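# Place blue-taped flask into a free shaker clamp

## Task

Put the glass flask with the blue tape into an empty clamp on the shaker, pushed fully down so its base rests at the bottom of the clamp and the clamp's spring ring sits around the flask's cone. Do not grip it hard, push hard on its rim, or rip the foil covering its mouth. At the end every other flask must still be seated. Do not bend any clamp leg or force a spring ring off. Do not hit a flask hard or let any flask drop more than a few centimetres. Breaking any of these rules means failure.

## Robot and tools

ROBOT. Two UR7e arms, left_arm and right_arm, each with a Robotiq 140 two-finger gripper. The left gripper's fingers are rigid. The right gripper's fingers can fold at a hinge: only the outer quarter of each pad (near the tip) grips at the set force. Nearer the palm the fingers wrap and pull the part in, so narrow parts may slip and wide ones may be crushed. A right fingertip pushed into a surface folds easily unless the fingers are fully closed. Base roots in the scene frame: left_arm at (+0.007, +0.510, 0) m, right_arm at (-0.009, -0.362, 0) m, both nearly unrotated.

FRAME. All poses, velocities and offsets use the scene frame. The origin is at table-top height midway between the arms, +x points out over the table, +y toward left_arm, +z up. Image sides do not match arm names. The gripper's own +z is along the fingers and the fingers open along its y. end_effector_position is the point between the pads when closed. The fingertips reach about 33 mm past it at gaps up to 40 mm, and about 9 mm past it when fully open.

ROW FORMAT (execute_actions and move). One row holds 18 numbers, all in [-1, 1]. The first 9 are left_arm: dx, dy, dz, rx, ry, rz, gripper position, force_limit, speed. The next 9 are the same for right_arm. Always send both arms' numbers. dx..rz are an offset, not a pose. They count from that arm's Hand target as it was when the action or move began. Translation scale: 1.0 = 0.6 m. Rotation scale: 1.0 = 180 degrees, and rx, ry, rz form a single rotation vector about the hand's position. An all-zero pose re-requests the current Hand target. Gripper numbers are absolute settings. position: +1 = open 140 mm, about -0.8 = pads touching, -1 = close until blocked. force_limit ranges from -1 (about 14 N) to +1 (about 58 N) for a slow close. Faster closing squeezes harder. speed: -1 is about 30 mm/s and +1 about 250 mm/s. To leave a gripper unchanged, resend its last three numbers, because 0 is itself a command.

execute_actions(actions, cameras). actions is a list of actions. Each action is a list of up to 15 rows, one per 1/30 s step. A short table repeats its last row. Each row's offset counts from the action's start pose, not from the row before. Repeating an offset therefore moves the arm on again. Images are returned only for an empty list or when cameras names them (e.g. ["all"]).

move(target, speed, blend, stop_force, zero, blocking, cameras). target is one 18-number row or a list of up to 15 rows. Every row is an offset from the Hand targets at the move's start. speed is the path speed in m/s (0.002 to 3.6, default 0.25); turns are capped at twice that value in rad/s. It can be one value or one per target. blend is a corner radius in m; 0 stops at each target. stop_force is 3 to 120 N and applies to both arms: an arm's path ends when its wrist sensor feels that much push. Leave stop_force out when lifting off a contact, and do not rely on it while the gripper rotates. zero (default true) re-zeroes force before the move. blocking=false returns early and cannot be combined with stop_force. Paths are straight lines with no collision avoidance, and are capped at 10 s. Keep paths away from an arm's own base. The result line "move:" reports done, off_target, moving, held or fault, plus limits (paced = pose clipped; held = steps withheld).

wait(seconds 0 to 10). stop() brakes a running move. zoom_image(camera, region [x0,y0,x1,y1] in pixels, at most 504x504) zooms into the latest image. Camera names are cam_head_left, cam_head_right, cam_left_wrist and cam_right_wrist, each 896x504. zero_wrist_force(arm) re-zeroes that arm's wrist sensor. read_manual gives licence text only. finished_scene(scene) ends the scene for good and cannot be undone.

RESULTS. Hand target is the last commanded pose after clipping, and the gripper may rest a little short of it. object_status: 0 moving, 1 blocked while opening, 2 blocked while closing (a grip; check for this), 3 reached position or pads met. position_measured is in counts: 3 open, about 75 = 100 mm, 139 = 60 mm, 200 = 20 mm, 230 = pads met. Wrist force and torque are given in the end effector's own axes, as the push from the surface into the arm. Wrist depth is a 7x7 grid of distances in mm; "-" means unknown, and glass may be seen through. Joint torques include the arm's own weight.

CAUTIONS. The arms are stiff: commanding even slightly beyond a firm contact can trigger a fault stop. An outside force near 150 N or a joint torque at its limit freezes the arm for 10 s; wrist joints are limited to 24.6 N m. Commanded orientation is clipped to within 32 degrees of the current one per step. The clearance check may hold commands that bring the arms close. Any hit or press between the arms, including one gripper closing on the other's fingers, can fail the scene. Long stretched-out holds heat the motors, and at 85 °C the arm brakes for 30 s or more. Move slowly near glass. Grip the flask gently, not by its rim and never on the foil. Lower it into the clamp at low speed with a small stop_force, and release only once it is seated. Never drop or knock a flask or leave anything off the table.

Each tool is called after "Request:" by a JSON object that holds its "name" and its "arguments".

## Session

Request:
{"name": "execute_actions", "arguments": {"actions": []}}

Scene clock: 0.00 s.
left_arm: end_effector_position=(+0.5564, +0.2686, +0.2651) position_measured=3 object_status=3 end_effector_quat_wxyz=(+0.099, +0.774, +0.220, +0.585) | right_arm: end_effector_position=(+0.5146, -0.5209, +0.1967) position_measured=3 object_status=3 end_effector_quat_wxyz=(+0.184, +0.525, -0.475, +0.682)
Joint positions: left_arm=[-1.196 -1.534 2.389 -3.143 -0.403 1.885] | right_arm=[-0.124 -0.859 2.26 -4.538 -2.481 3.617]
Joint velocities: within noise
Joint torques (N m): no reading
Wrist force (N): no reading
Wrist torque (N m): no reading
Wrist force, peak (N): no reading
Wrist depth (mm): cam_left_wrist=[1180 - - - 1073 - - / 510 569 1268 - - - - / - 524 569 1333 - - - / - 117 500 - - 127 - / - 106 - - - - 94 / - 318 339 - - 567 - / - 296 333 364 - - -] | cam_right_wrist=[- - - 1449 1475 1237 - / - - - 1689 - 1376 1183 / 894 - 1338 2040 - - - / - 117 1540 1883 - 133 329 / - 109 - - - 124 92 / - 1166 - - - - 94 / - - - 339 280 250 -]
Hand target: left_arm +0.5564, +0.2686, +0.2651; +0.099, +0.774, +0.220, +0.585 | right_arm +0.5146, -0.5209, +0.1967; +0.184, +0.525, -0.475, +0.682
Tool commands: left_gripper/position=+1.0 left_gripper/force_limit=+1.0 left_gripper/speed=+1.0 right_gripper/position=+1.0 right_gripper/force_limit=+1.0 right_gripper/speed=+1.0

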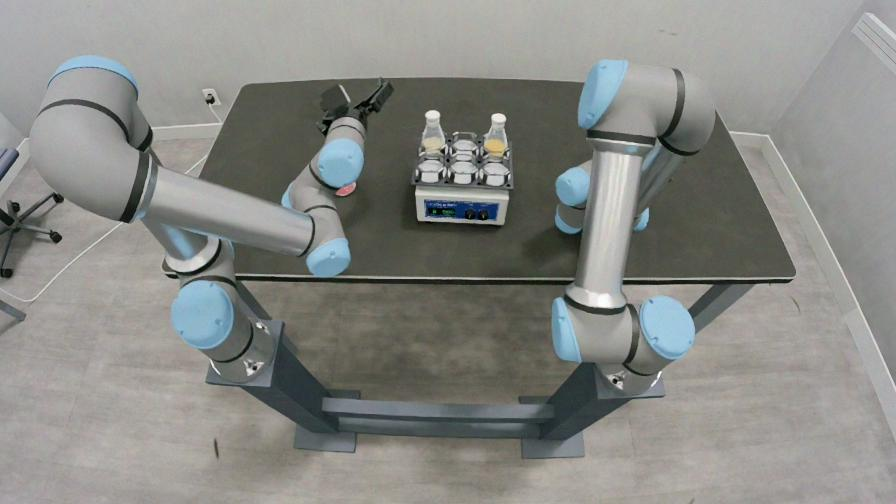

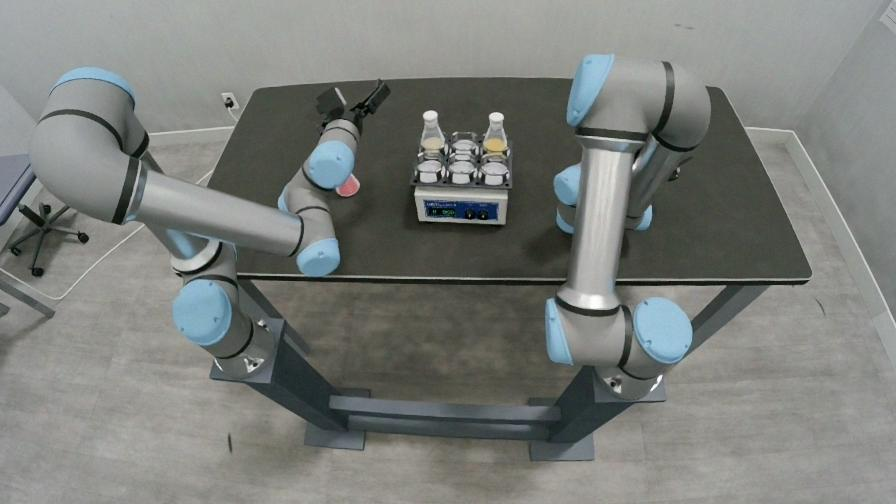

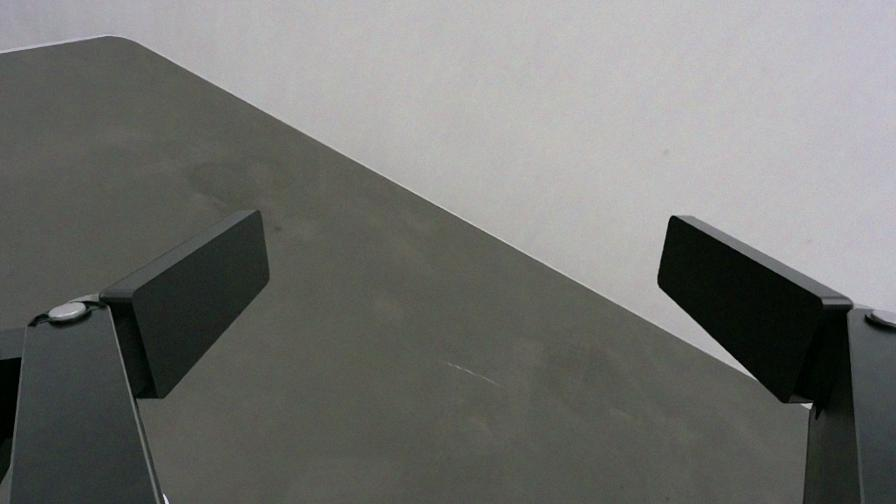

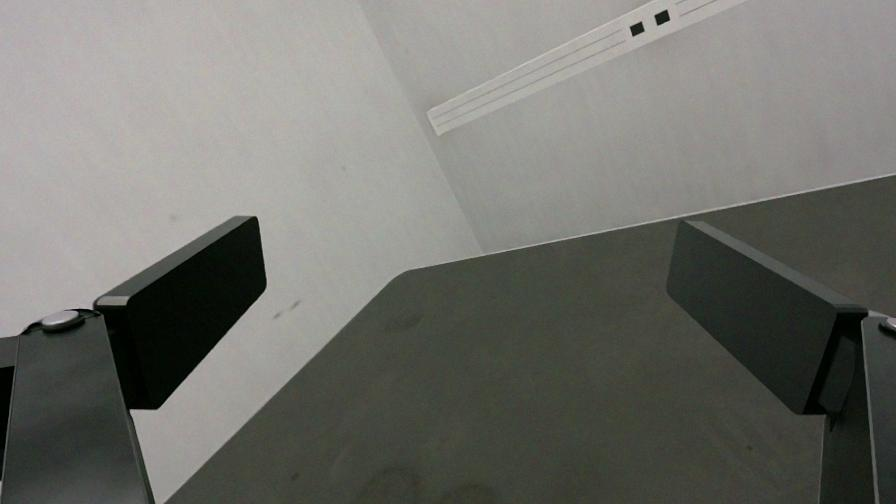

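Request:
{"name": "zoom_image", "arguments": {"camera": "cam_head_right", "region": [270, 70, 550, 240]}}

Request:
{"name": "zoom_image", "arguments": {"camera": "cam_head_left", "region": [390, 90, 530, 240]}}

Request:
{"name": "zoom_image", "arguments": {"camera": "cam_head_left", "region": [530, 80, 800, 290]}}

Scaled by 1.800 from the camera's 896x504 image, which has a finer 1280x720 frame.

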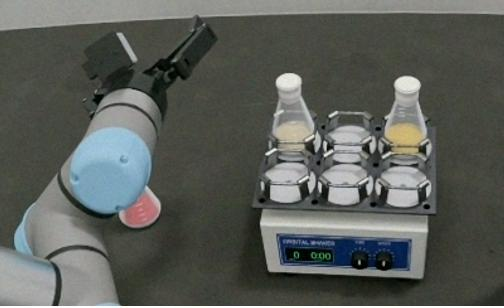

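Scaled by 3.360 from the camera's 896x504 image, which has a finer 1280x720 frame.

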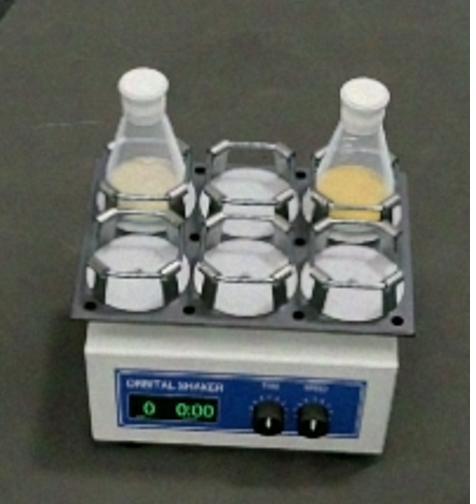

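Scaled by 1.867 from the camera's 896x504 image, which has a finer 1280x720 frame.

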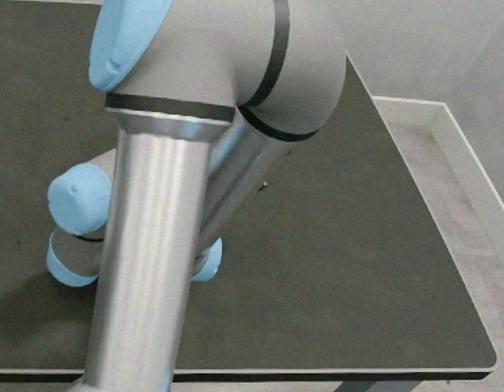

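Request:
{"name": "move", "arguments": {"target": [[0,0,0.2,0,0,0,1,1,1,0,0,0,0,0,0,1,1,1],[-0.227,0.152,0.22,0.1423,0.1387,-0.2153,1,1,1,0,0,0,0,0,0,1,1,1]], "blend": [0.03,0], "speed": 0.3, "cameras": ["all"]}}

Scene clock: 12.60 s.
left_arm: end_effector_position=(+0.4203, +0.3599, +0.3971) position_measured=3 object_status=3 end_effector_quat_wxyz=(+0.067, +0.910, -0.161, +0.377) | right_arm: end_effector_position=(+0.5146, -0.5209, +0.1967) position_measured=3 object_status=3 end_effector_quat_wxyz=(+0.184, +0.525, -0.475, +0.682)
Joint positions: left_arm=[-1.007 -2.315 2.11 -2.038 -1.129 2.649] | right_arm=[-0.124 -0.859 2.26 -4.538 -2.481 3.617]
Joint torques (N m): left_arm=[-9.05 2.2 -27.18 -2.69 -0.97 1.37] | right_arm=[-0.34 -38.73 -5.41 -1.85 0.08 -0.05]
Wrist force (N): left_arm=[0.4 -0.5 1.0] | right_arm=[0.1 0.0 0.0]
Wrist torque (N m): left_arm=[0.10 -0.04 -0.18] | right_arm=[-0.01 -0.03 0.00]
Wrist force, peak (N): left_arm=[-3.5 -1.2 0.9] | right_arm=[0.5 0.1 -0.4]
Wrist depth (mm): cam_left_wrist=[1018 - - - 684 710 - / 672 - - - - 672 657 / 636 555 - 688 - 446 413 / - 124 562 558 569 128 428 / - 106 - - - - 94 / - 107 488 492 - - - / - - - - - 465 -] | cam_right_wrist=[1020 1065 - 1580 1289 1302 - / - - - 1883 1712 - - / - - - - - 1530 - / - 117 - - - 132 332 / - 109 - - - 123 92 / - 1051 - 394 - 303 94 / - - 383 339 - 252 -]
Hand target: left_arm +0.4202, +0.3598, +0.3971; +0.067, +0.910, -0.161, +0.377 | right_arm +0.5146, -0.5209, +0.1967; +0.184, +0.525, -0.475, +0.682
Off the commanded pose: left_arm 0.000 m, 0 deg | right_arm 0.000 m, 0 deg.
move: done
camera_calibration:
cam_left_wrist: T_world_to_cam=[[-0.322617, -0.94631, 0.0203788, 0.475797], [-0.871568, 0.288601, -0.39633, 0.416891], [0.36917, -0.145625, -0.917882, 0.407827], [0, 0, 0, 1]] pos_world=[0.366291, 0.389326, 0.529867]

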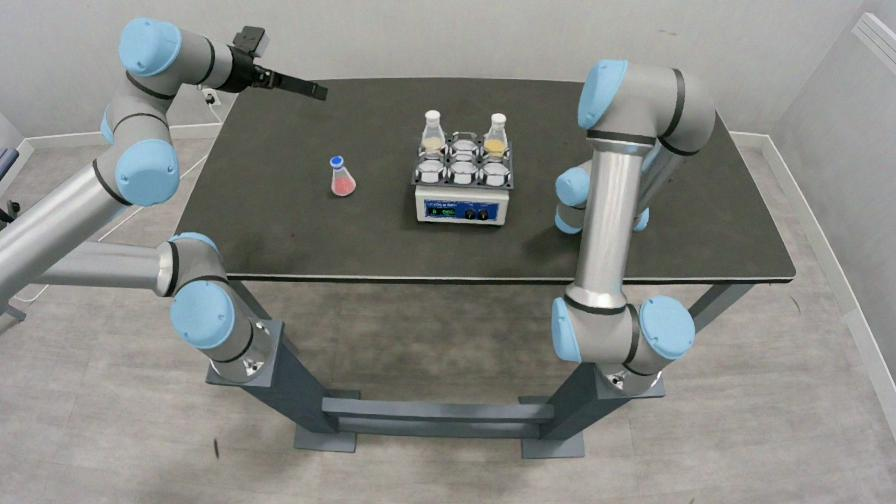

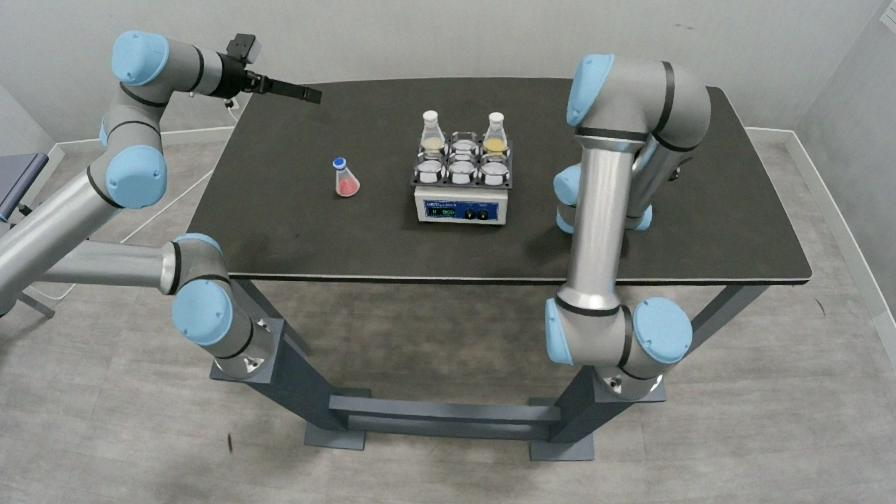

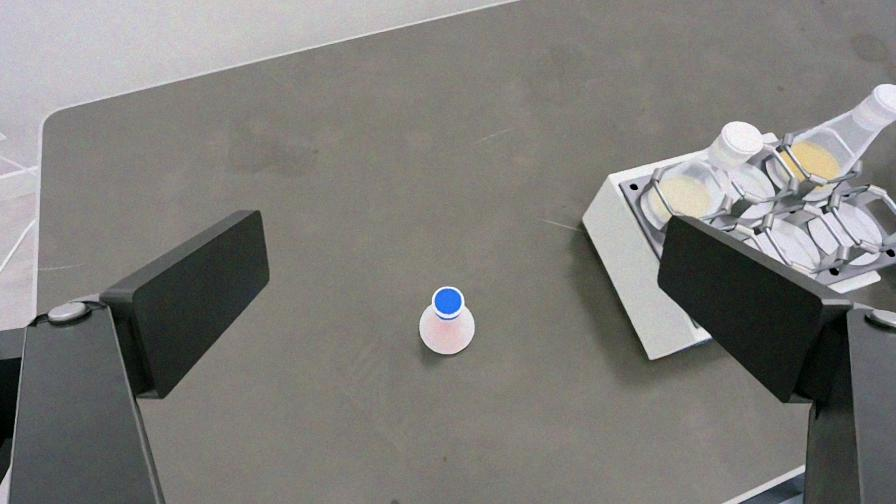

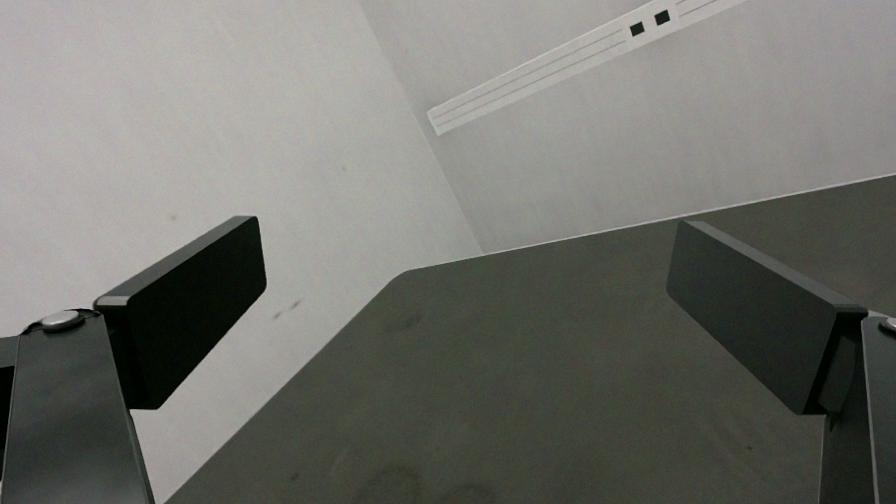

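Request:
{"name": "zoom_image", "arguments": {"camera": "cam_left_wrist", "region": [400, 270, 500, 370]}}

Request:
{"name": "zoom_image", "arguments": {"camera": "cam_left_wrist", "region": [580, 60, 896, 320]}}

Request:
{"name": "zoom_image", "arguments": {"camera": "cam_head_left", "region": [310, 140, 370, 210]}}

Request:
{"name": "zoom_image", "arguments": {"camera": "cam_head_right", "region": [310, 140, 370, 210]}}

Request:
{"name": "zoom_image", "arguments": {"camera": "cam_head_right", "region": [400, 100, 520, 230]}}

Scaled by 5.040 from the camera's 896x504 image, which has a finer 1280x720 frame.

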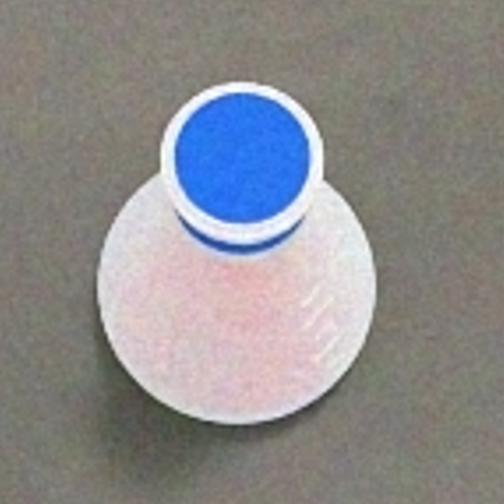

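Scaled by 1.595 from the camera's 896x504 image, which has a finer 1280x720 frame.

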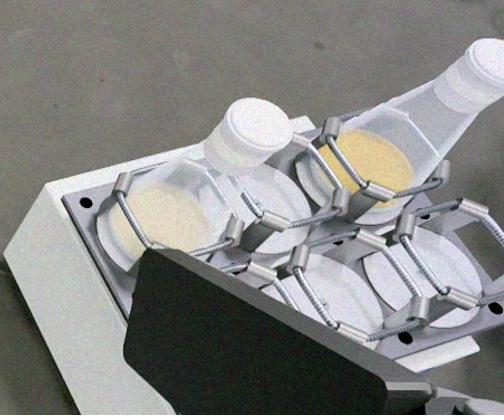

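Scaled by 7.200 from the camera's 896x504 image, which has a finer 1280x720 frame.

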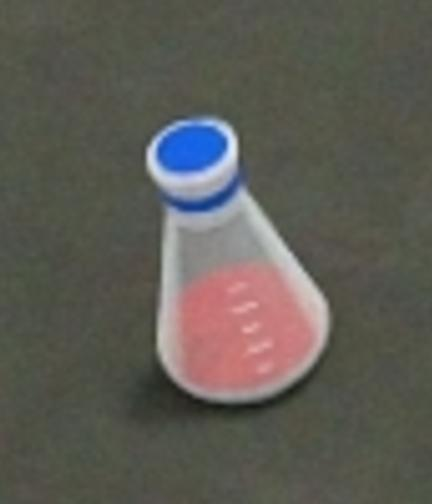

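Scaled by 7.200 from the camera's 896x504 image, which has a finer 1280x720 frame.

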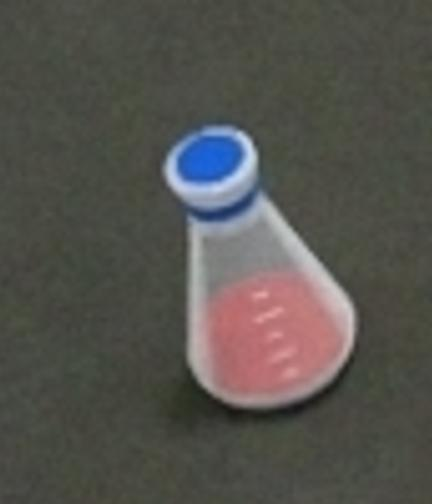

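Scaled by 3.877 from the camera's 896x504 image, which has a finer 1280x720 frame.

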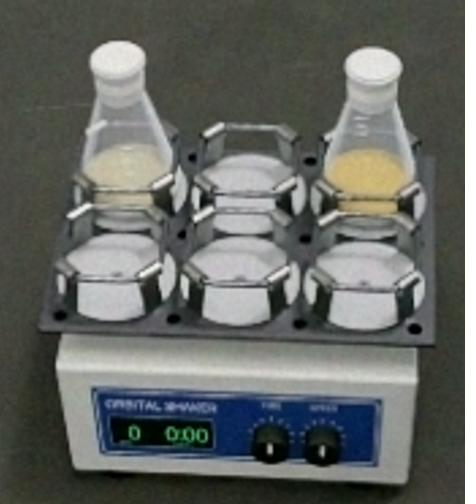

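Request:
{"name": "move", "arguments": {"target": [-0.017,0.166,-0.318,-0.0912,-0.1087,-0.2186,1,1,1,0,0,0,0,0,0,1,1,1], "speed": 0.3, "cameras": ["cam_left_wrist","cam_head_left"]}}

Request:
{"name": "zoom_image", "arguments": {"camera": "cam_left_wrist", "region": [370, 150, 530, 310]}}

Scene clock: 24.80 s.
left_arm: end_effector_position=(+0.4100, +0.4594, +0.2064) position_measured=3 object_status=3 end_effector_quat_wxyz=(+0.287, +0.709, -0.410, +0.497) | right_arm: end_effector_position=(+0.5146, -0.5209, +0.1967) position_measured=3 object_status=3 end_effector_quat_wxyz=(+0.184, +0.525, -0.475, +0.682)
Joint positions: left_arm=[0.242 -1.539 2.559 -3.228 -2.702 4.027] | right_arm=[-0.124 -0.859 2.26 -4.538 -2.481 3.617]
Joint torques (N m): left_arm=[9.85 -15.11 -6.44 -2.78 -3.21 1.35] | right_arm=[-0.14 -38.08 -3.94 -1.75 0.14 -0.02]
Wrist force (N): left_arm=[0.3 -0.1 0.7] | right_arm=[0.0 0.0 -0.2]
Wrist torque (N m): left_arm=[0.03 -0.05 -0.18] | right_arm=[-0.01 0.00 0.00]
Wrist force, peak (N): left_arm=[-2.5 -1.3 0.4] | right_arm=[0.4 -0.4 -0.2]
Wrist depth (mm): cam_left_wrist=[972 - 1282 1050 517 593 - / - - - - 449 443 - / 1040 - 566 - 463 - 1744 / 461 116 - - - 127 - / - 106 373 385 - 127 94 / - 105 - - 323 - - / - - - 281 293 283 -] | cam_right_wrist=[- - - - 1376 1218 - / - 1134 - 1632 - 1212 - / - - - - - - 1243 / - 117 - 1550 - 132 339 / - 109 - - - 123 92 / - 1128 - - 322 300 94 / - - - - 284 252 -]
Hand target: left_arm +0.4100, +0.4594, +0.2063; +0.287, +0.709, -0.410, +0.497 | right_arm +0.5146, -0.5209, +0.1967; +0.184, +0.525, -0.475, +0.682
Off the commanded pose: left_arm 0.000 m, 0 deg | right_arm 0.000 m, 0 deg.
move: done
camera_calibration:
cam_left_wrist: T_world_to_cam=[[-0.860981, -0.507928, 0.0268337, 0.588482], [-0.354726, 0.561807, -0.747357, 0.0385872], [0.364529, -0.652979, -0.66388, 0.433626], [0, 0, 0, 1]] pos_world=[0.36229, 0.560376, 0.300923]
Images, in order (width x height): cam_head_left 896x504, cam_left_wrist 896x504.

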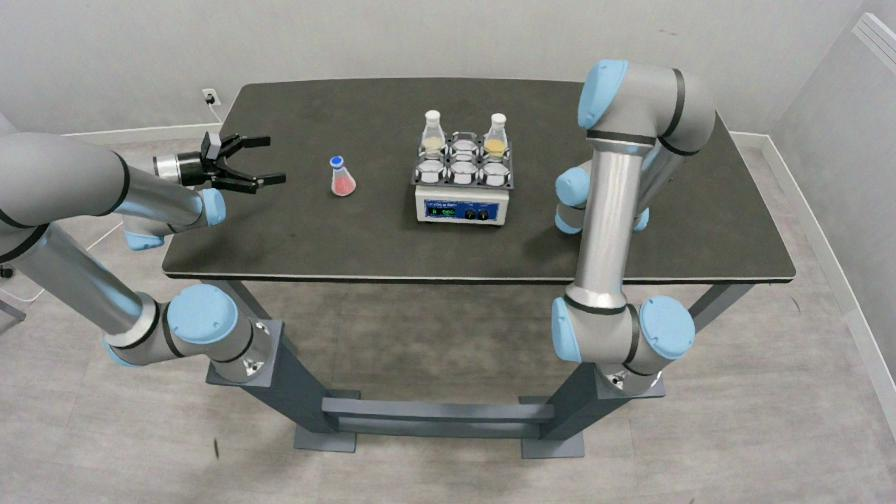

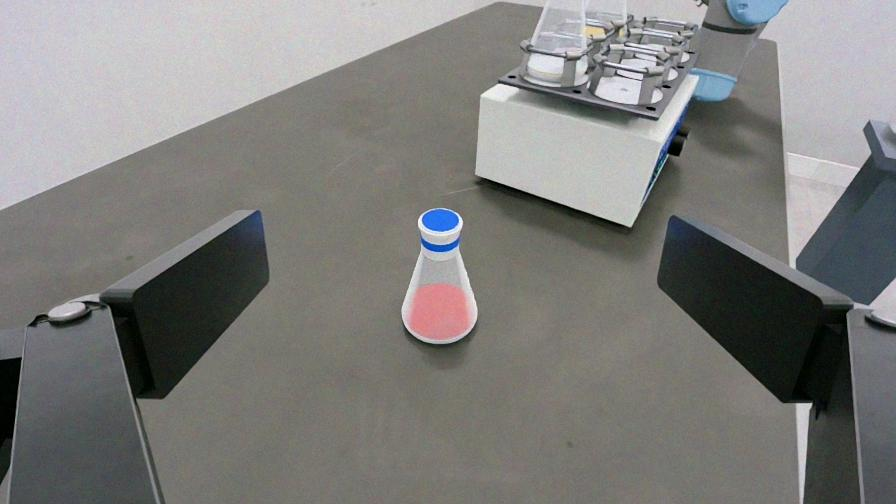

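Scaled by 3.150 from the camera's 896x504 image, which has a finer 1280x720 frame.

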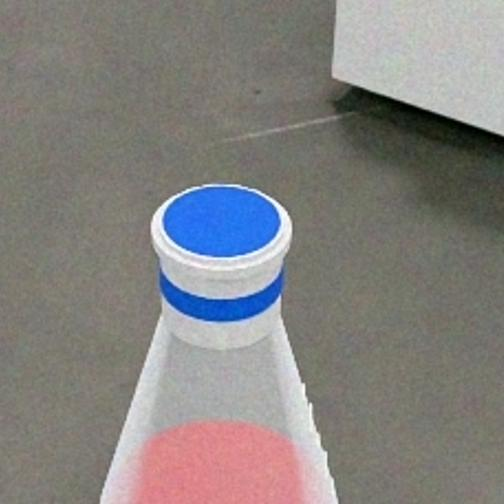

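Request:
{"name": "move", "arguments": {"target": [-0.015,-0.012,0.02,0.1140,0.0798,0.0547,0.3,-0.1,-1,0,0,0,0,0,0,1,1,1], "speed": 0.3, "cameras": ["cam_left_wrist"]}}

Request:
{"name": "zoom_image", "arguments": {"camera": "cam_left_wrist", "region": [360, 150, 540, 330]}}

Scene clock: 36.40 s.
left_arm: end_effector_position=(+0.4010, +0.4522, +0.2183) position_measured=91 object_status=0 end_effector_quat_wxyz=(+0.162, +0.837, -0.391, +0.347) | right_arm: end_effector_position=(+0.5146, -0.5209, +0.1967) position_measured=3 object_status=3 end_effector_quat_wxyz=(+0.184, +0.525, -0.475, +0.682)
Joint positions: left_arm=[-0.097 -2.058 2.471 -2.6 -2.094 3.756] | right_arm=[-0.124 -0.859 2.26 -4.538 -2.481 3.617]
Joint torques (N m): left_arm=[-15.37 -8.53 -28.66 -2.77 0.09 -1.65] | right_arm=[0.68 -38.04 -4.95 -1.82 0.13 0.04]
Wrist force (N): left_arm=[0.3 -0.3 0.9] | right_arm=[0.1 0.1 0.0]
Wrist torque (N m): left_arm=[0.13 -0.05 -0.28] | right_arm=[0.00 -0.03 0.00]
Wrist force, peak (N): left_arm=[1.5 0.1 0.8] | right_arm=[0.4 -0.1 -0.6]
Wrist depth (mm): cam_left_wrist=[- 496 - - 426 363 - / - 427 441 441 424 - 448 / 399 393 - - - 417 419 / 363 370 130 - 135 104 395 / - 83 114 353 351 - 1163 / - - - 328 - - - / - - - 310 304 - -] | cam_right_wrist=[- - 1590 - 1360 1150 1123 / - 1144 - 1600 1493 1289 1194 / 938 1172 1353 - - - - / 914 117 - - 560 133 368 / - 109 - - - 123 92 / - 1060 - - - - 94 / - - - 345 286 - -]
Hand target: left_arm +0.4010, +0.4522, +0.2183; +0.162, +0.837, -0.391, +0.347 | right_arm +0.5146, -0.5209, +0.1967; +0.184, +0.525, -0.475, +0.682
Off the commanded pose: left_arm 0.000 m, 0 deg | right_arm 0.000 m, 0 deg.
move: done
camera_calibration:
cam_left_wrist: T_world_to_cam=[[-0.752784, -0.657955, 0.0202861, 0.602683], [-0.610186, 0.685906, -0.396492, 0.0180748], [0.24696, -0.310851, -0.917814, 0.388016], [0, 0, 0, 1]] pos_world=[0.368895, 0.504756, 0.351067]
Images, in order (width x height): cam_left_wrist 896x504.

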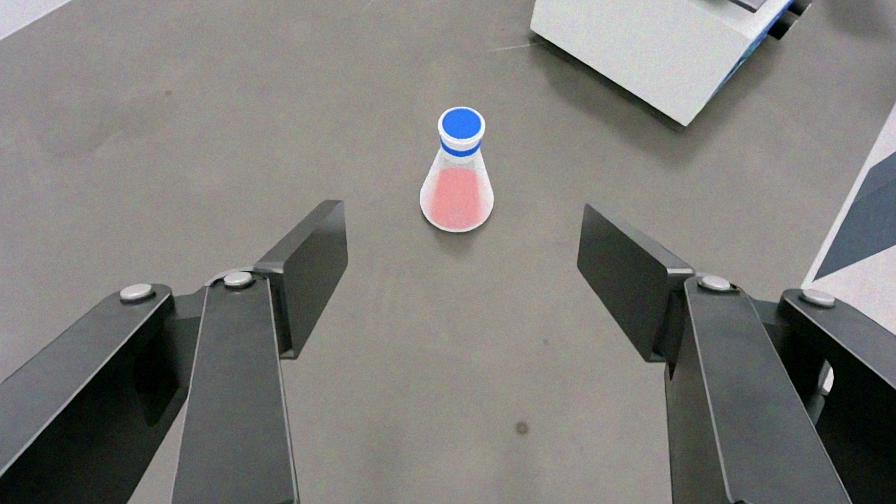

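Scaled by 2.800 from the camera's 896x504 image, which has a finer 1280x720 frame.

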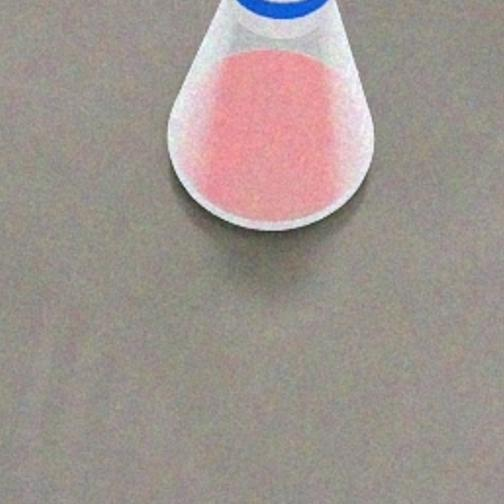

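Request:
{"name": "move", "arguments": {"target": [0.0893,-0.1097,-0.13,0,0,0,0.3,-0.1,-1,0,0,0,0,0,0,1,1,1], "speed": 0.15, "cameras": ["cam_left_wrist","cam_head_left"]}}

Request:
{"name": "zoom_image", "arguments": {"camera": "cam_left_wrist", "region": [300, 50, 620, 370]}}

Scene clock: 40.90 s.
left_arm: end_effector_position=(+0.4545, +0.3864, +0.1403) position_measured=91 object_status=3 end_effector_quat_wxyz=(+0.162, +0.837, -0.391, +0.347) | right_arm: end_effector_position=(+0.5146, -0.5209, +0.1967) position_measured=3 object_status=3 end_effector_quat_wxyz=(+0.184, +0.525, -0.475, +0.682)
Joint positions: left_arm=[-0.306 -1.725 2.543 -3.087 -1.966 3.572] | right_arm=[-0.124 -0.859 2.26 -4.538 -2.481 3.617]
Joint torques (N m): left_arm=[1.42 -5.85 -24.43 -5.76 -0.6 -0.69] | right_arm=[0.29 -38.8 -4.49 -1.77 0.32 0.09]
Wrist force (N): left_arm=[0.5 -0.8 0.9] | right_arm=[-0.1 0.2 -0.1]
Wrist torque (N m): left_arm=[0.04 -0.07 -0.31] | right_arm=[0.02 0.01 0.00]
Wrist force, peak (N): left_arm=[0.4 -0.7 3.2] | right_arm=[0.6 0.1 -0.3]
Wrist depth (mm): cam_left_wrist=[368 - - 376 - - 391 / - - - - - 314 351 / - - 314 313 - - 317 / 287 293 130 277 290 292 295 / - 83 113 266 267 - - / - - - 256 262 - - / - - - 240 237 - -] | cam_right_wrist=[991 1123 - 1611 1407 1256 - / 972 - - 1689 1376 1368 1212 / 942 1212 1269 1800 1724 1391 - / - 117 1353 1762 - 133 378 / - 109 - - - 116 92 / - - 538 - - 282 94 / - 480 409 332 - 255 -]
Hand target: left_arm +0.4546, +0.3864, +0.1403; +0.162, +0.837, -0.391, +0.347 | right_arm +0.5146, -0.5209, +0.1967; +0.184, +0.525, -0.475, +0.682
Off the commanded pose: left_arm 0.000 m, 0 deg | right_arm 0.000 m, 0 deg.
move: done
camera_calibration:
cam_left_wrist: T_world_to_cam=[[-0.752841, -0.657888, 0.0203269, 0.60123], [-0.610163, 0.68598, -0.3964, 0.064859], [0.246843, -0.310829, -0.917853, 0.28281], [0, 0, 0, 1]] pos_world=[0.422396, 0.438956, 0.273067]
Images, in order (width x height): cam_head_left 896x504, cam_left_wrist 896x504.

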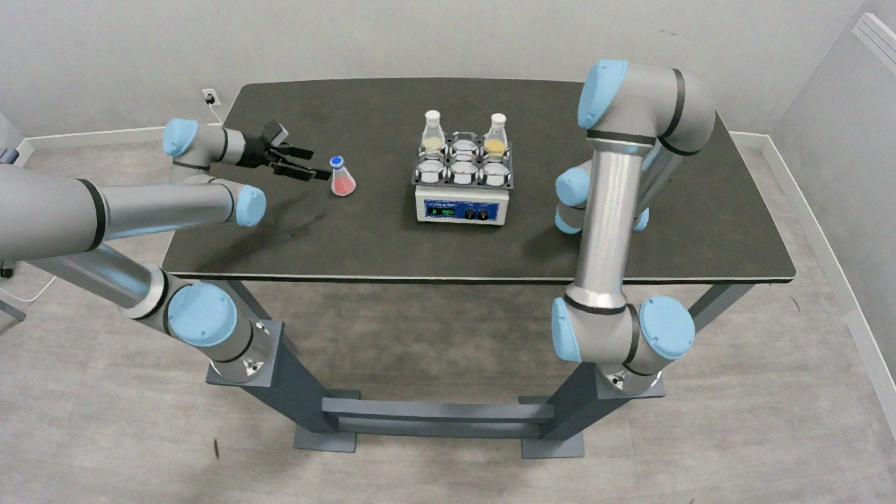

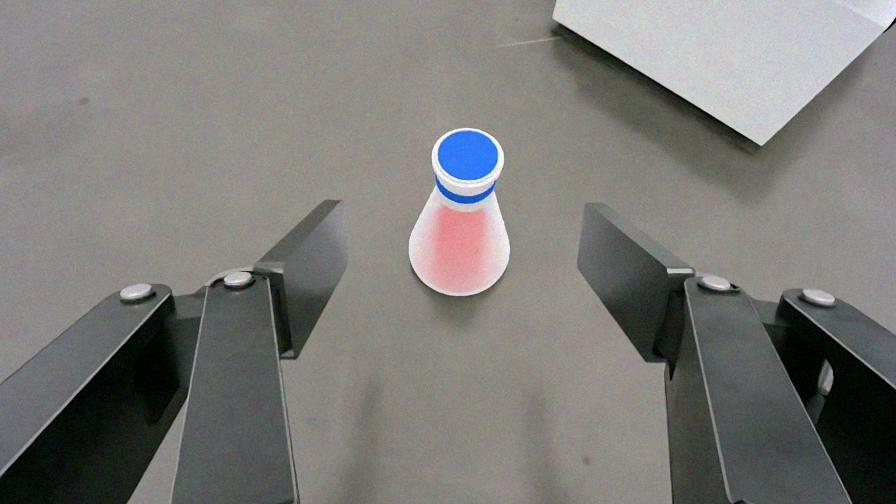

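Scaled by 1.575 from the camera's 896x504 image, which has a finer 1280x720 frame.

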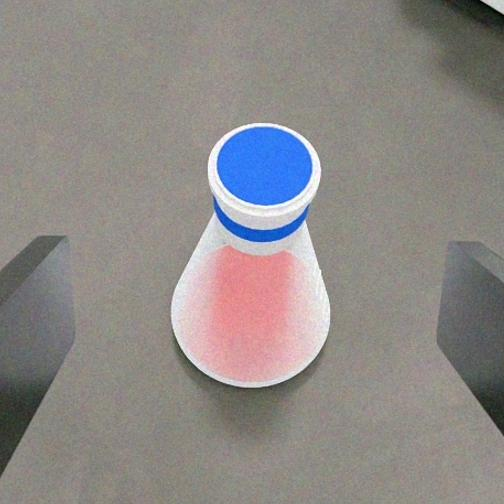

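Request:
{"name": "move", "arguments": {"target": [0.0295,-0.0377,-0.0438,0,0,0,0.3,-0.1,-1,0,0,0,0,0,0,1,1,1], "speed": 0.08, "cameras": ["cam_left_wrist","cam_head_left"]}}

Request:
{"name": "zoom_image", "arguments": {"camera": "cam_left_wrist", "region": [300, 50, 620, 370]}}

Scene clock: 45.90 s.
left_arm: end_effector_position=(+0.4723, +0.3637, +0.1141) position_measured=91 object_status=3 end_effector_quat_wxyz=(+0.162, +0.837, -0.391, +0.347) | right_arm: end_effector_position=(+0.5146, -0.5209, +0.1967) position_measured=3 object_status=3 end_effector_quat_wxyz=(+0.184, +0.525, -0.475, +0.682)
Joint positions: left_arm=[-0.361 -1.59 2.538 -3.234 -1.93 3.527] | right_arm=[-0.124 -0.859 2.26 -4.538 -2.481 3.617]
Joint torques (N m): left_arm=[12.51 -9.21 -7.84 -5.08 -1.88 0.71] | right_arm=[-0.2 -38.69 -5.17 -1.85 0.49 -0.1]
Wrist force (N): left_arm=[0.5 -0.4 1.0] | right_arm=[0.1 -0.1 -0.3]
Wrist torque (N m): left_arm=[0.13 -0.07 -0.26] | right_arm=[-0.02 -0.03 0.00]
Wrist force, peak (N): left_arm=[0.5 -0.3 2.1] | right_arm=[0.5 0.0 -0.1]
Wrist depth (mm): cam_left_wrist=[- - 336 - - 267 230 / - - 310 - - - 264 / - 283 289 159 287 - 296 / 262 - 130 245 136 122 - / - 82 114 240 244 - - / - - - - - - - / - - - - 220 - -] | cam_right_wrist=[1024 1172 1622 - 1407 1160 1003 / 1008 - 1475 1712 - 1376 - / - 1155 - 1991 1600 1700 1243 / - 127 - - - 133 - / - 109 1440 - 466 123 93 / - 1093 - - - 311 94 / - - - 337 283 247 -]
Hand target: left_arm +0.4723, +0.3638, +0.1140; +0.162, +0.837, -0.391, +0.347 | right_arm +0.5146, -0.5209, +0.1967; +0.184, +0.525, -0.475, +0.682
Off the commanded pose: left_arm 0.000 m, 0 deg | right_arm 0.000 m, 0 deg.
move: done
camera_calibration:
cam_left_wrist: T_world_to_cam=[[-0.75287, -0.657859, 0.0202283, 0.600254], [-0.61008, 0.685999, -0.396495, 0.0808849], [0.246961, -0.31085, -0.917814, 0.24726], [0, 0, 0, 1]] pos_world=[0.440195, 0.416256, 0.246867]
Images, in order (width x height): cam_head_left 896x504, cam_left_wrist 896x504.

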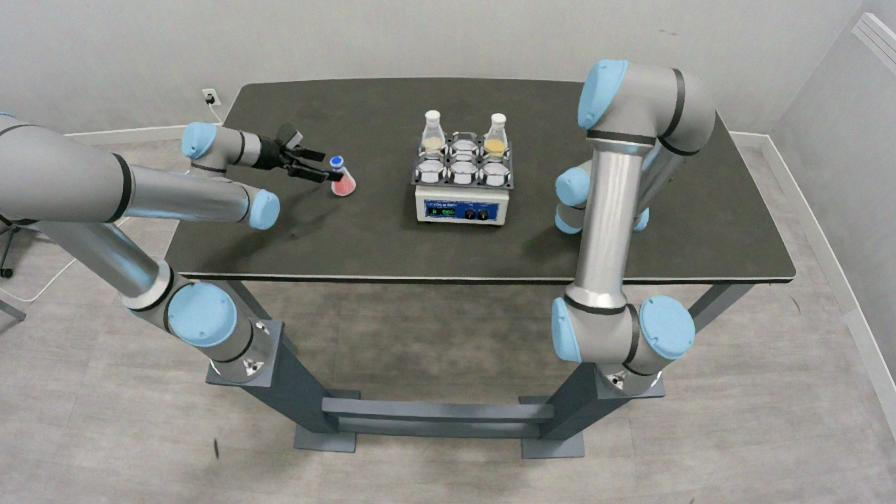

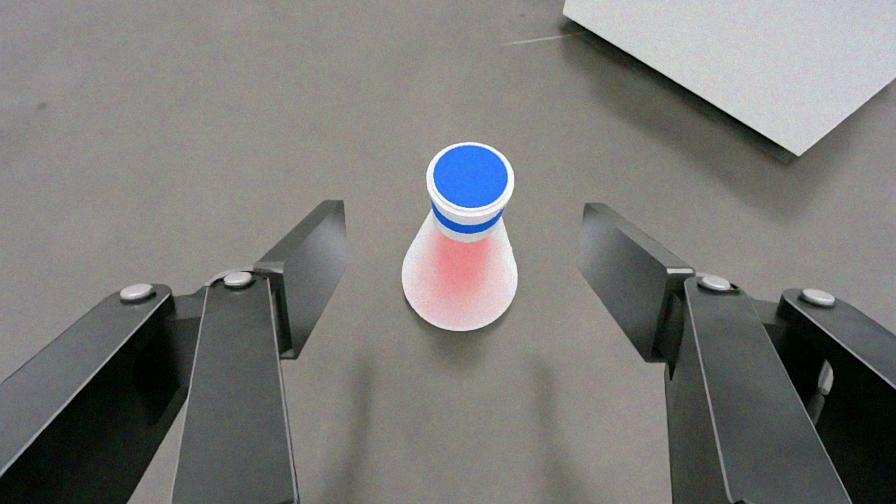

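Scaled by 1.575 from the camera's 896x504 image, which has a finer 1280x720 frame.

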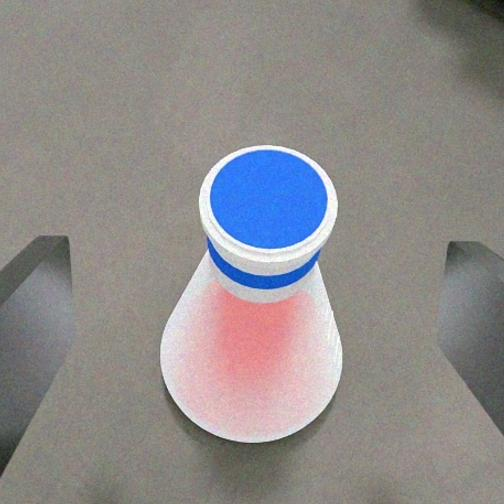

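Request:
{"name": "move", "arguments": {"target": [0.0027,-0.0032,0,0,0,0,-0.25,-0.1,-1,0,0,0,0,0,0,1,1,1], "speed": 0.08, "cameras": ["cam_left_wrist"]}}

Request:
{"name": "zoom_image", "arguments": {"camera": "cam_left_wrist", "region": [350, 100, 590, 340]}}

Scene clock: 49.53 s.
left_arm: end_effector_position=(+0.4739, +0.3619, +0.1140) position_measured=160 object_status=0 end_effector_quat_wxyz=(+0.162, +0.837, -0.391, +0.347) | right_arm: end_effector_position=(+0.5146, -0.5209, +0.1967) position_measured=3 object_status=3 end_effector_quat_wxyz=(+0.184, +0.525, -0.475, +0.682)
Joint positions: left_arm=[-0.365 -1.585 2.535 -3.236 -1.927 3.523] | right_arm=[-0.124 -0.859 2.26 -4.538 -2.481 3.617]
Joint torques (N m): left_arm=[-3.31 -19.76 -7.96 -4.06 -1.99 0.71] | right_arm=[0.61 -39.37 -5.03 -1.75 0.31 0.23]
Wrist force (N): left_arm=[0.2 -0.4 0.9] | right_arm=[-0.1 0.0 -0.3]
Wrist torque (N m): left_arm=[0.11 -0.03 -0.18] | right_arm=[-0.01 0.01 0.00]
Wrist force, peak (N): left_arm=[0.5 -0.7 0.9] | right_arm=[0.5 0.0 -0.3]
Wrist depth (mm): cam_left_wrist=[- - - 327 - 276 221 / - - - 313 - 298 - / - - - 156 285 - - / - - - 161 122 267 271 / - - - - 115 - 251 / - - - 233 - - - / - - - - - - -] | cam_right_wrist=[927 1069 - 1749 1296 1309 - / - - - 1632 - 1399 - / - 1160 - - - 1493 - / - 117 - - - 133 350 / - 109 1316 485 438 123 92 / - - - - - - 94 / - - - 355 290 - -]
Hand target: left_arm +0.4739, +0.3619, +0.1140; +0.162, +0.837, -0.391, +0.347 | right_arm +0.5146, -0.5209, +0.1967; +0.184, +0.525, -0.475, +0.682
Off the commanded pose: left_arm 0.000 m, 0 deg | right_arm 0.000 m, 0 deg.
move: done
camera_calibration:
cam_left_wrist: T_world_to_cam=[[-0.752823, -0.657911, 0.0202596, 0.600202], [-0.610137, 0.685949, -0.396494, 0.0832101], [0.24696, -0.310851, -0.917814, 0.246275], [0, 0, 0, 1]] pos_world=[0.441795, 0.414356, 0.246867]
Images, in order (width x height): cam_left_wrist 896x504.

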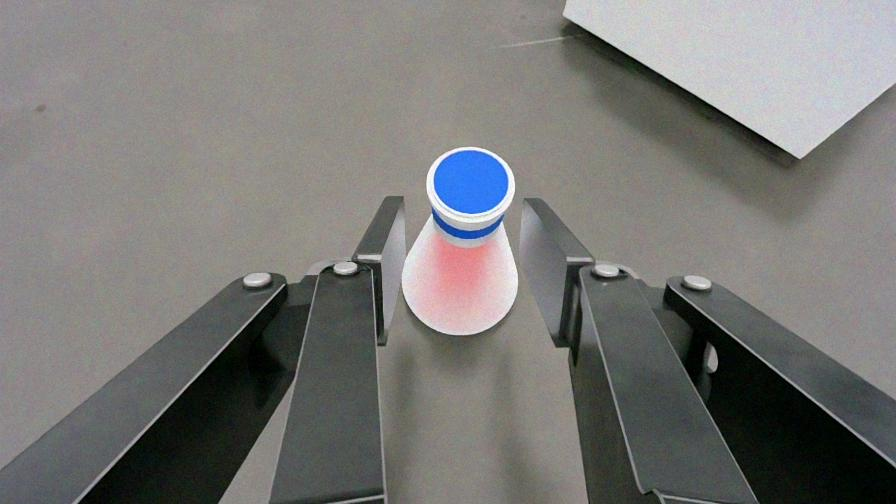

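Scaled by 2.100 from the camera's 896x504 image, which has a finer 1280x720 frame.

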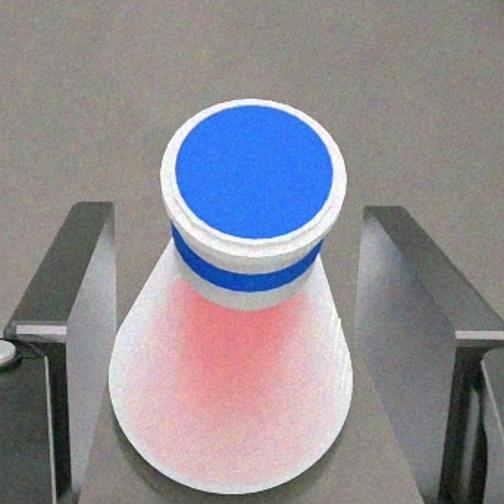

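Request:
{"name": "move", "arguments": {"target": [0.0007,-0.0048,0.0017,0,0,0,-0.4,-0.1,-1,0,0,0,0,0,0,1,1,1], "speed": 0.05, "cameras": ["cam_left_wrist"]}}

Request:
{"name": "zoom_image", "arguments": {"camera": "cam_left_wrist", "region": [380, 120, 560, 300]}}

Scene clock: 54.40 s.
left_arm: end_effector_position=(+0.4743, +0.3589, +0.1151) position_measured=179 object_status=3 end_effector_quat_wxyz=(+0.162, +0.837, -0.391, +0.347) | right_arm: end_effector_position=(+0.5146, -0.5209, +0.1967) position_measured=3 object_status=3 end_effector_quat_wxyz=(+0.184, +0.525, -0.475, +0.682)
Joint positions: left_arm=[-0.373 -1.587 2.533 -3.235 -1.922 3.516] | right_arm=[-0.124 -0.859 2.26 -4.538 -2.481 3.617]
Joint torques (N m): left_arm=[-2.13 -20.02 -18.75 -3.25 -0.83 0.27] | right_arm=[0.82 -37.91 -5.89 -1.61 0.31 0.18]
Wrist force (N): left_arm=[0.3 -0.4 0.9] | right_arm=[0.3 0.0 -0.1]
Wrist torque (N m): left_arm=[0.12 -0.07 -0.18] | right_arm=[-0.01 -0.09 0.00]
Wrist force, peak (N): left_arm=[0.6 -0.5 1.0] | right_arm=[0.4 -0.5 -0.2]
Wrist depth (mm): cam_left_wrist=[- 336 334 - - - 224 / - 301 - 312 - 311 250 / 278 - 288 158 - 294 291 / 264 259 - 243 136 - - / - - 83 236 - - - / - - - - - - - / - - - 217 - - -] | cam_right_wrist=[- - 1511 1580 1407 1194 1088 / - - 1466 1643 - 1466 1262 / 927 1172 1440 1928 - - 1183 / 945 127 - - - 132 - / - 109 - - - 116 92 / - - - 408 347 - 94 / - - 391 341 296 259 -]
Hand target: left_arm +0.4743, +0.3590, +0.1151; +0.162, +0.837, -0.391, +0.347 | right_arm +0.5146, -0.5209, +0.1967; +0.184, +0.525, -0.475, +0.682
Off the commanded pose: left_arm 0.000 m, 0 deg | right_arm 0.000 m, 0 deg.
move: done
camera_calibration:
cam_left_wrist: T_world_to_cam=[[-0.752784, -0.657955, 0.0202861, 0.598569], [-0.610186, 0.685906, -0.396492, 0.0858785], [0.24696, -0.310851, -0.917814, 0.246193], [0, 0, 0, 1]] pos_world=[0.442195, 0.411456, 0.247867]
Images, in order (width x height): cam_left_wrist 896x504.

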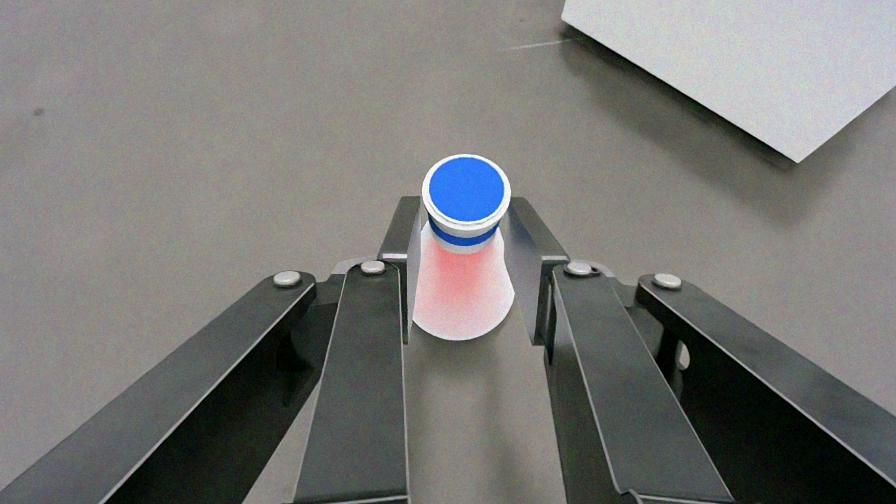

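Scaled by 2.800 from the camera's 896x504 image, which has a finer 1280x720 frame.

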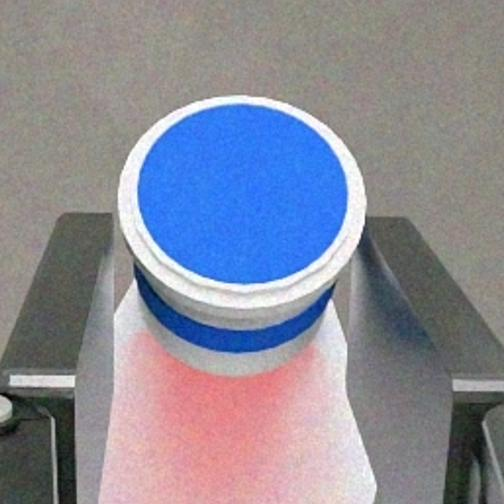

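Request:
{"name": "move", "arguments": {"target": [0,0,0,0,0,0,-1,-0.1,-1,0,0,0,0,0,0,1,1,1], "cameras": ["cam_left_wrist"]}}

Request:
{"name": "zoom_image", "arguments": {"camera": "cam_left_wrist", "region": [380, 120, 560, 300]}}

Scene clock: 56.87 s.
left_arm: end_effector_position=(+0.4743, +0.3590, +0.1151) position_measured=186 object_status=2 end_effector_quat_wxyz=(+0.162, +0.837, -0.391, +0.347) | right_arm: end_effector_position=(+0.5146, -0.5209, +0.1967) position_measured=3 object_status=3 end_effector_quat_wxyz=(+0.184, +0.525, -0.475, +0.682)
Joint positions: left_arm=[-0.373 -1.587 2.533 -3.235 -1.922 3.517] | right_arm=[-0.124 -0.859 2.26 -4.538 -2.481 3.617]
Joint torques (N m): left_arm=[12.35 -13.25 -8.13 -3.3 -0.37 1] | right_arm=[0.53 -38.05 -4.42 -1.66 0.58 -0.03]
Wrist force (N): left_arm=[4.3 1.1 -4.3] | right_arm=[0.1 0.1 -0.2]
Wrist torque (N m): left_arm=[0.10 -0.02 -0.17] | right_arm=[0.00 -0.04 0.00]
Wrist force, peak (N): left_arm=[4.9 0.7 -5.2] | right_arm=[0.5 -0.2 -0.3]
Wrist depth (mm): cam_left_wrist=[338 - - - - - - / - 313 313 - - 321 252 / - - 283 155 - - - / 265 269 - 166 267 - 272 / 241 - 83 237 - - 263 / - - - - - - - / - - - - - - -] | cam_right_wrist=[979 1166 - 1611 1432 1206 1108 / - - 1457 1800 - - 1194 / - - - 2354 - - 1103 / - 117 - - - 133 341 / - 109 - - - 116 92 / - - - 396 - 296 94 / - - 412 - 283 252 -]
Hand target: left_arm +0.4743, +0.3590, +0.1151; +0.162, +0.837, -0.391, +0.347 | right_arm +0.5146, -0.5209, +0.1967; +0.184, +0.525, -0.475, +0.682
Off the commanded pose: left_arm 0.000 m, 0 deg | right_arm 0.000 m, 0 deg.
move: done
camera_calibration:
cam_left_wrist: T_world_to_cam=[[-0.752784, -0.657955, 0.0202861, 0.598569], [-0.610186, 0.685906, -0.396492, 0.0858785], [0.24696, -0.310851, -0.917814, 0.246193], [0, 0, 0, 1]] pos_world=[0.442195, 0.411456, 0.247867]
Images, in order (width x height): cam_left_wrist 896x504.

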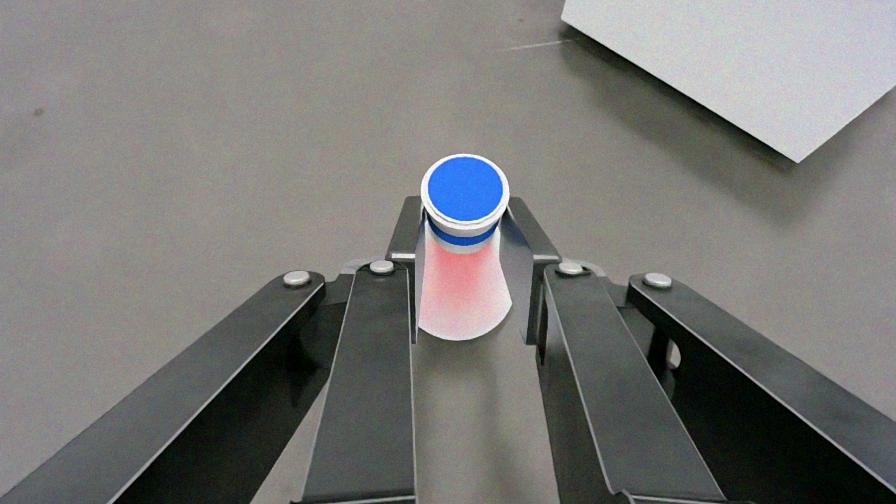

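Scaled by 2.800 from the camera's 896x504 image, which has a finer 1280x720 frame.

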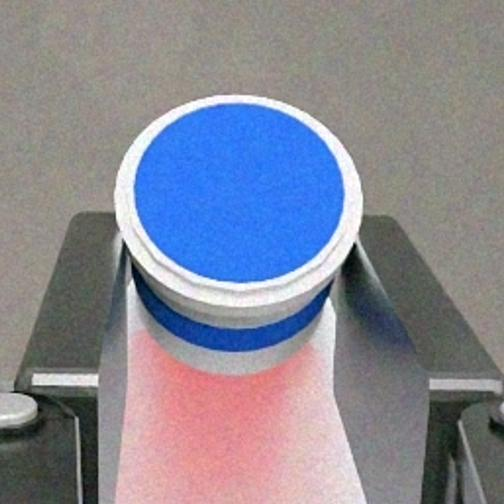

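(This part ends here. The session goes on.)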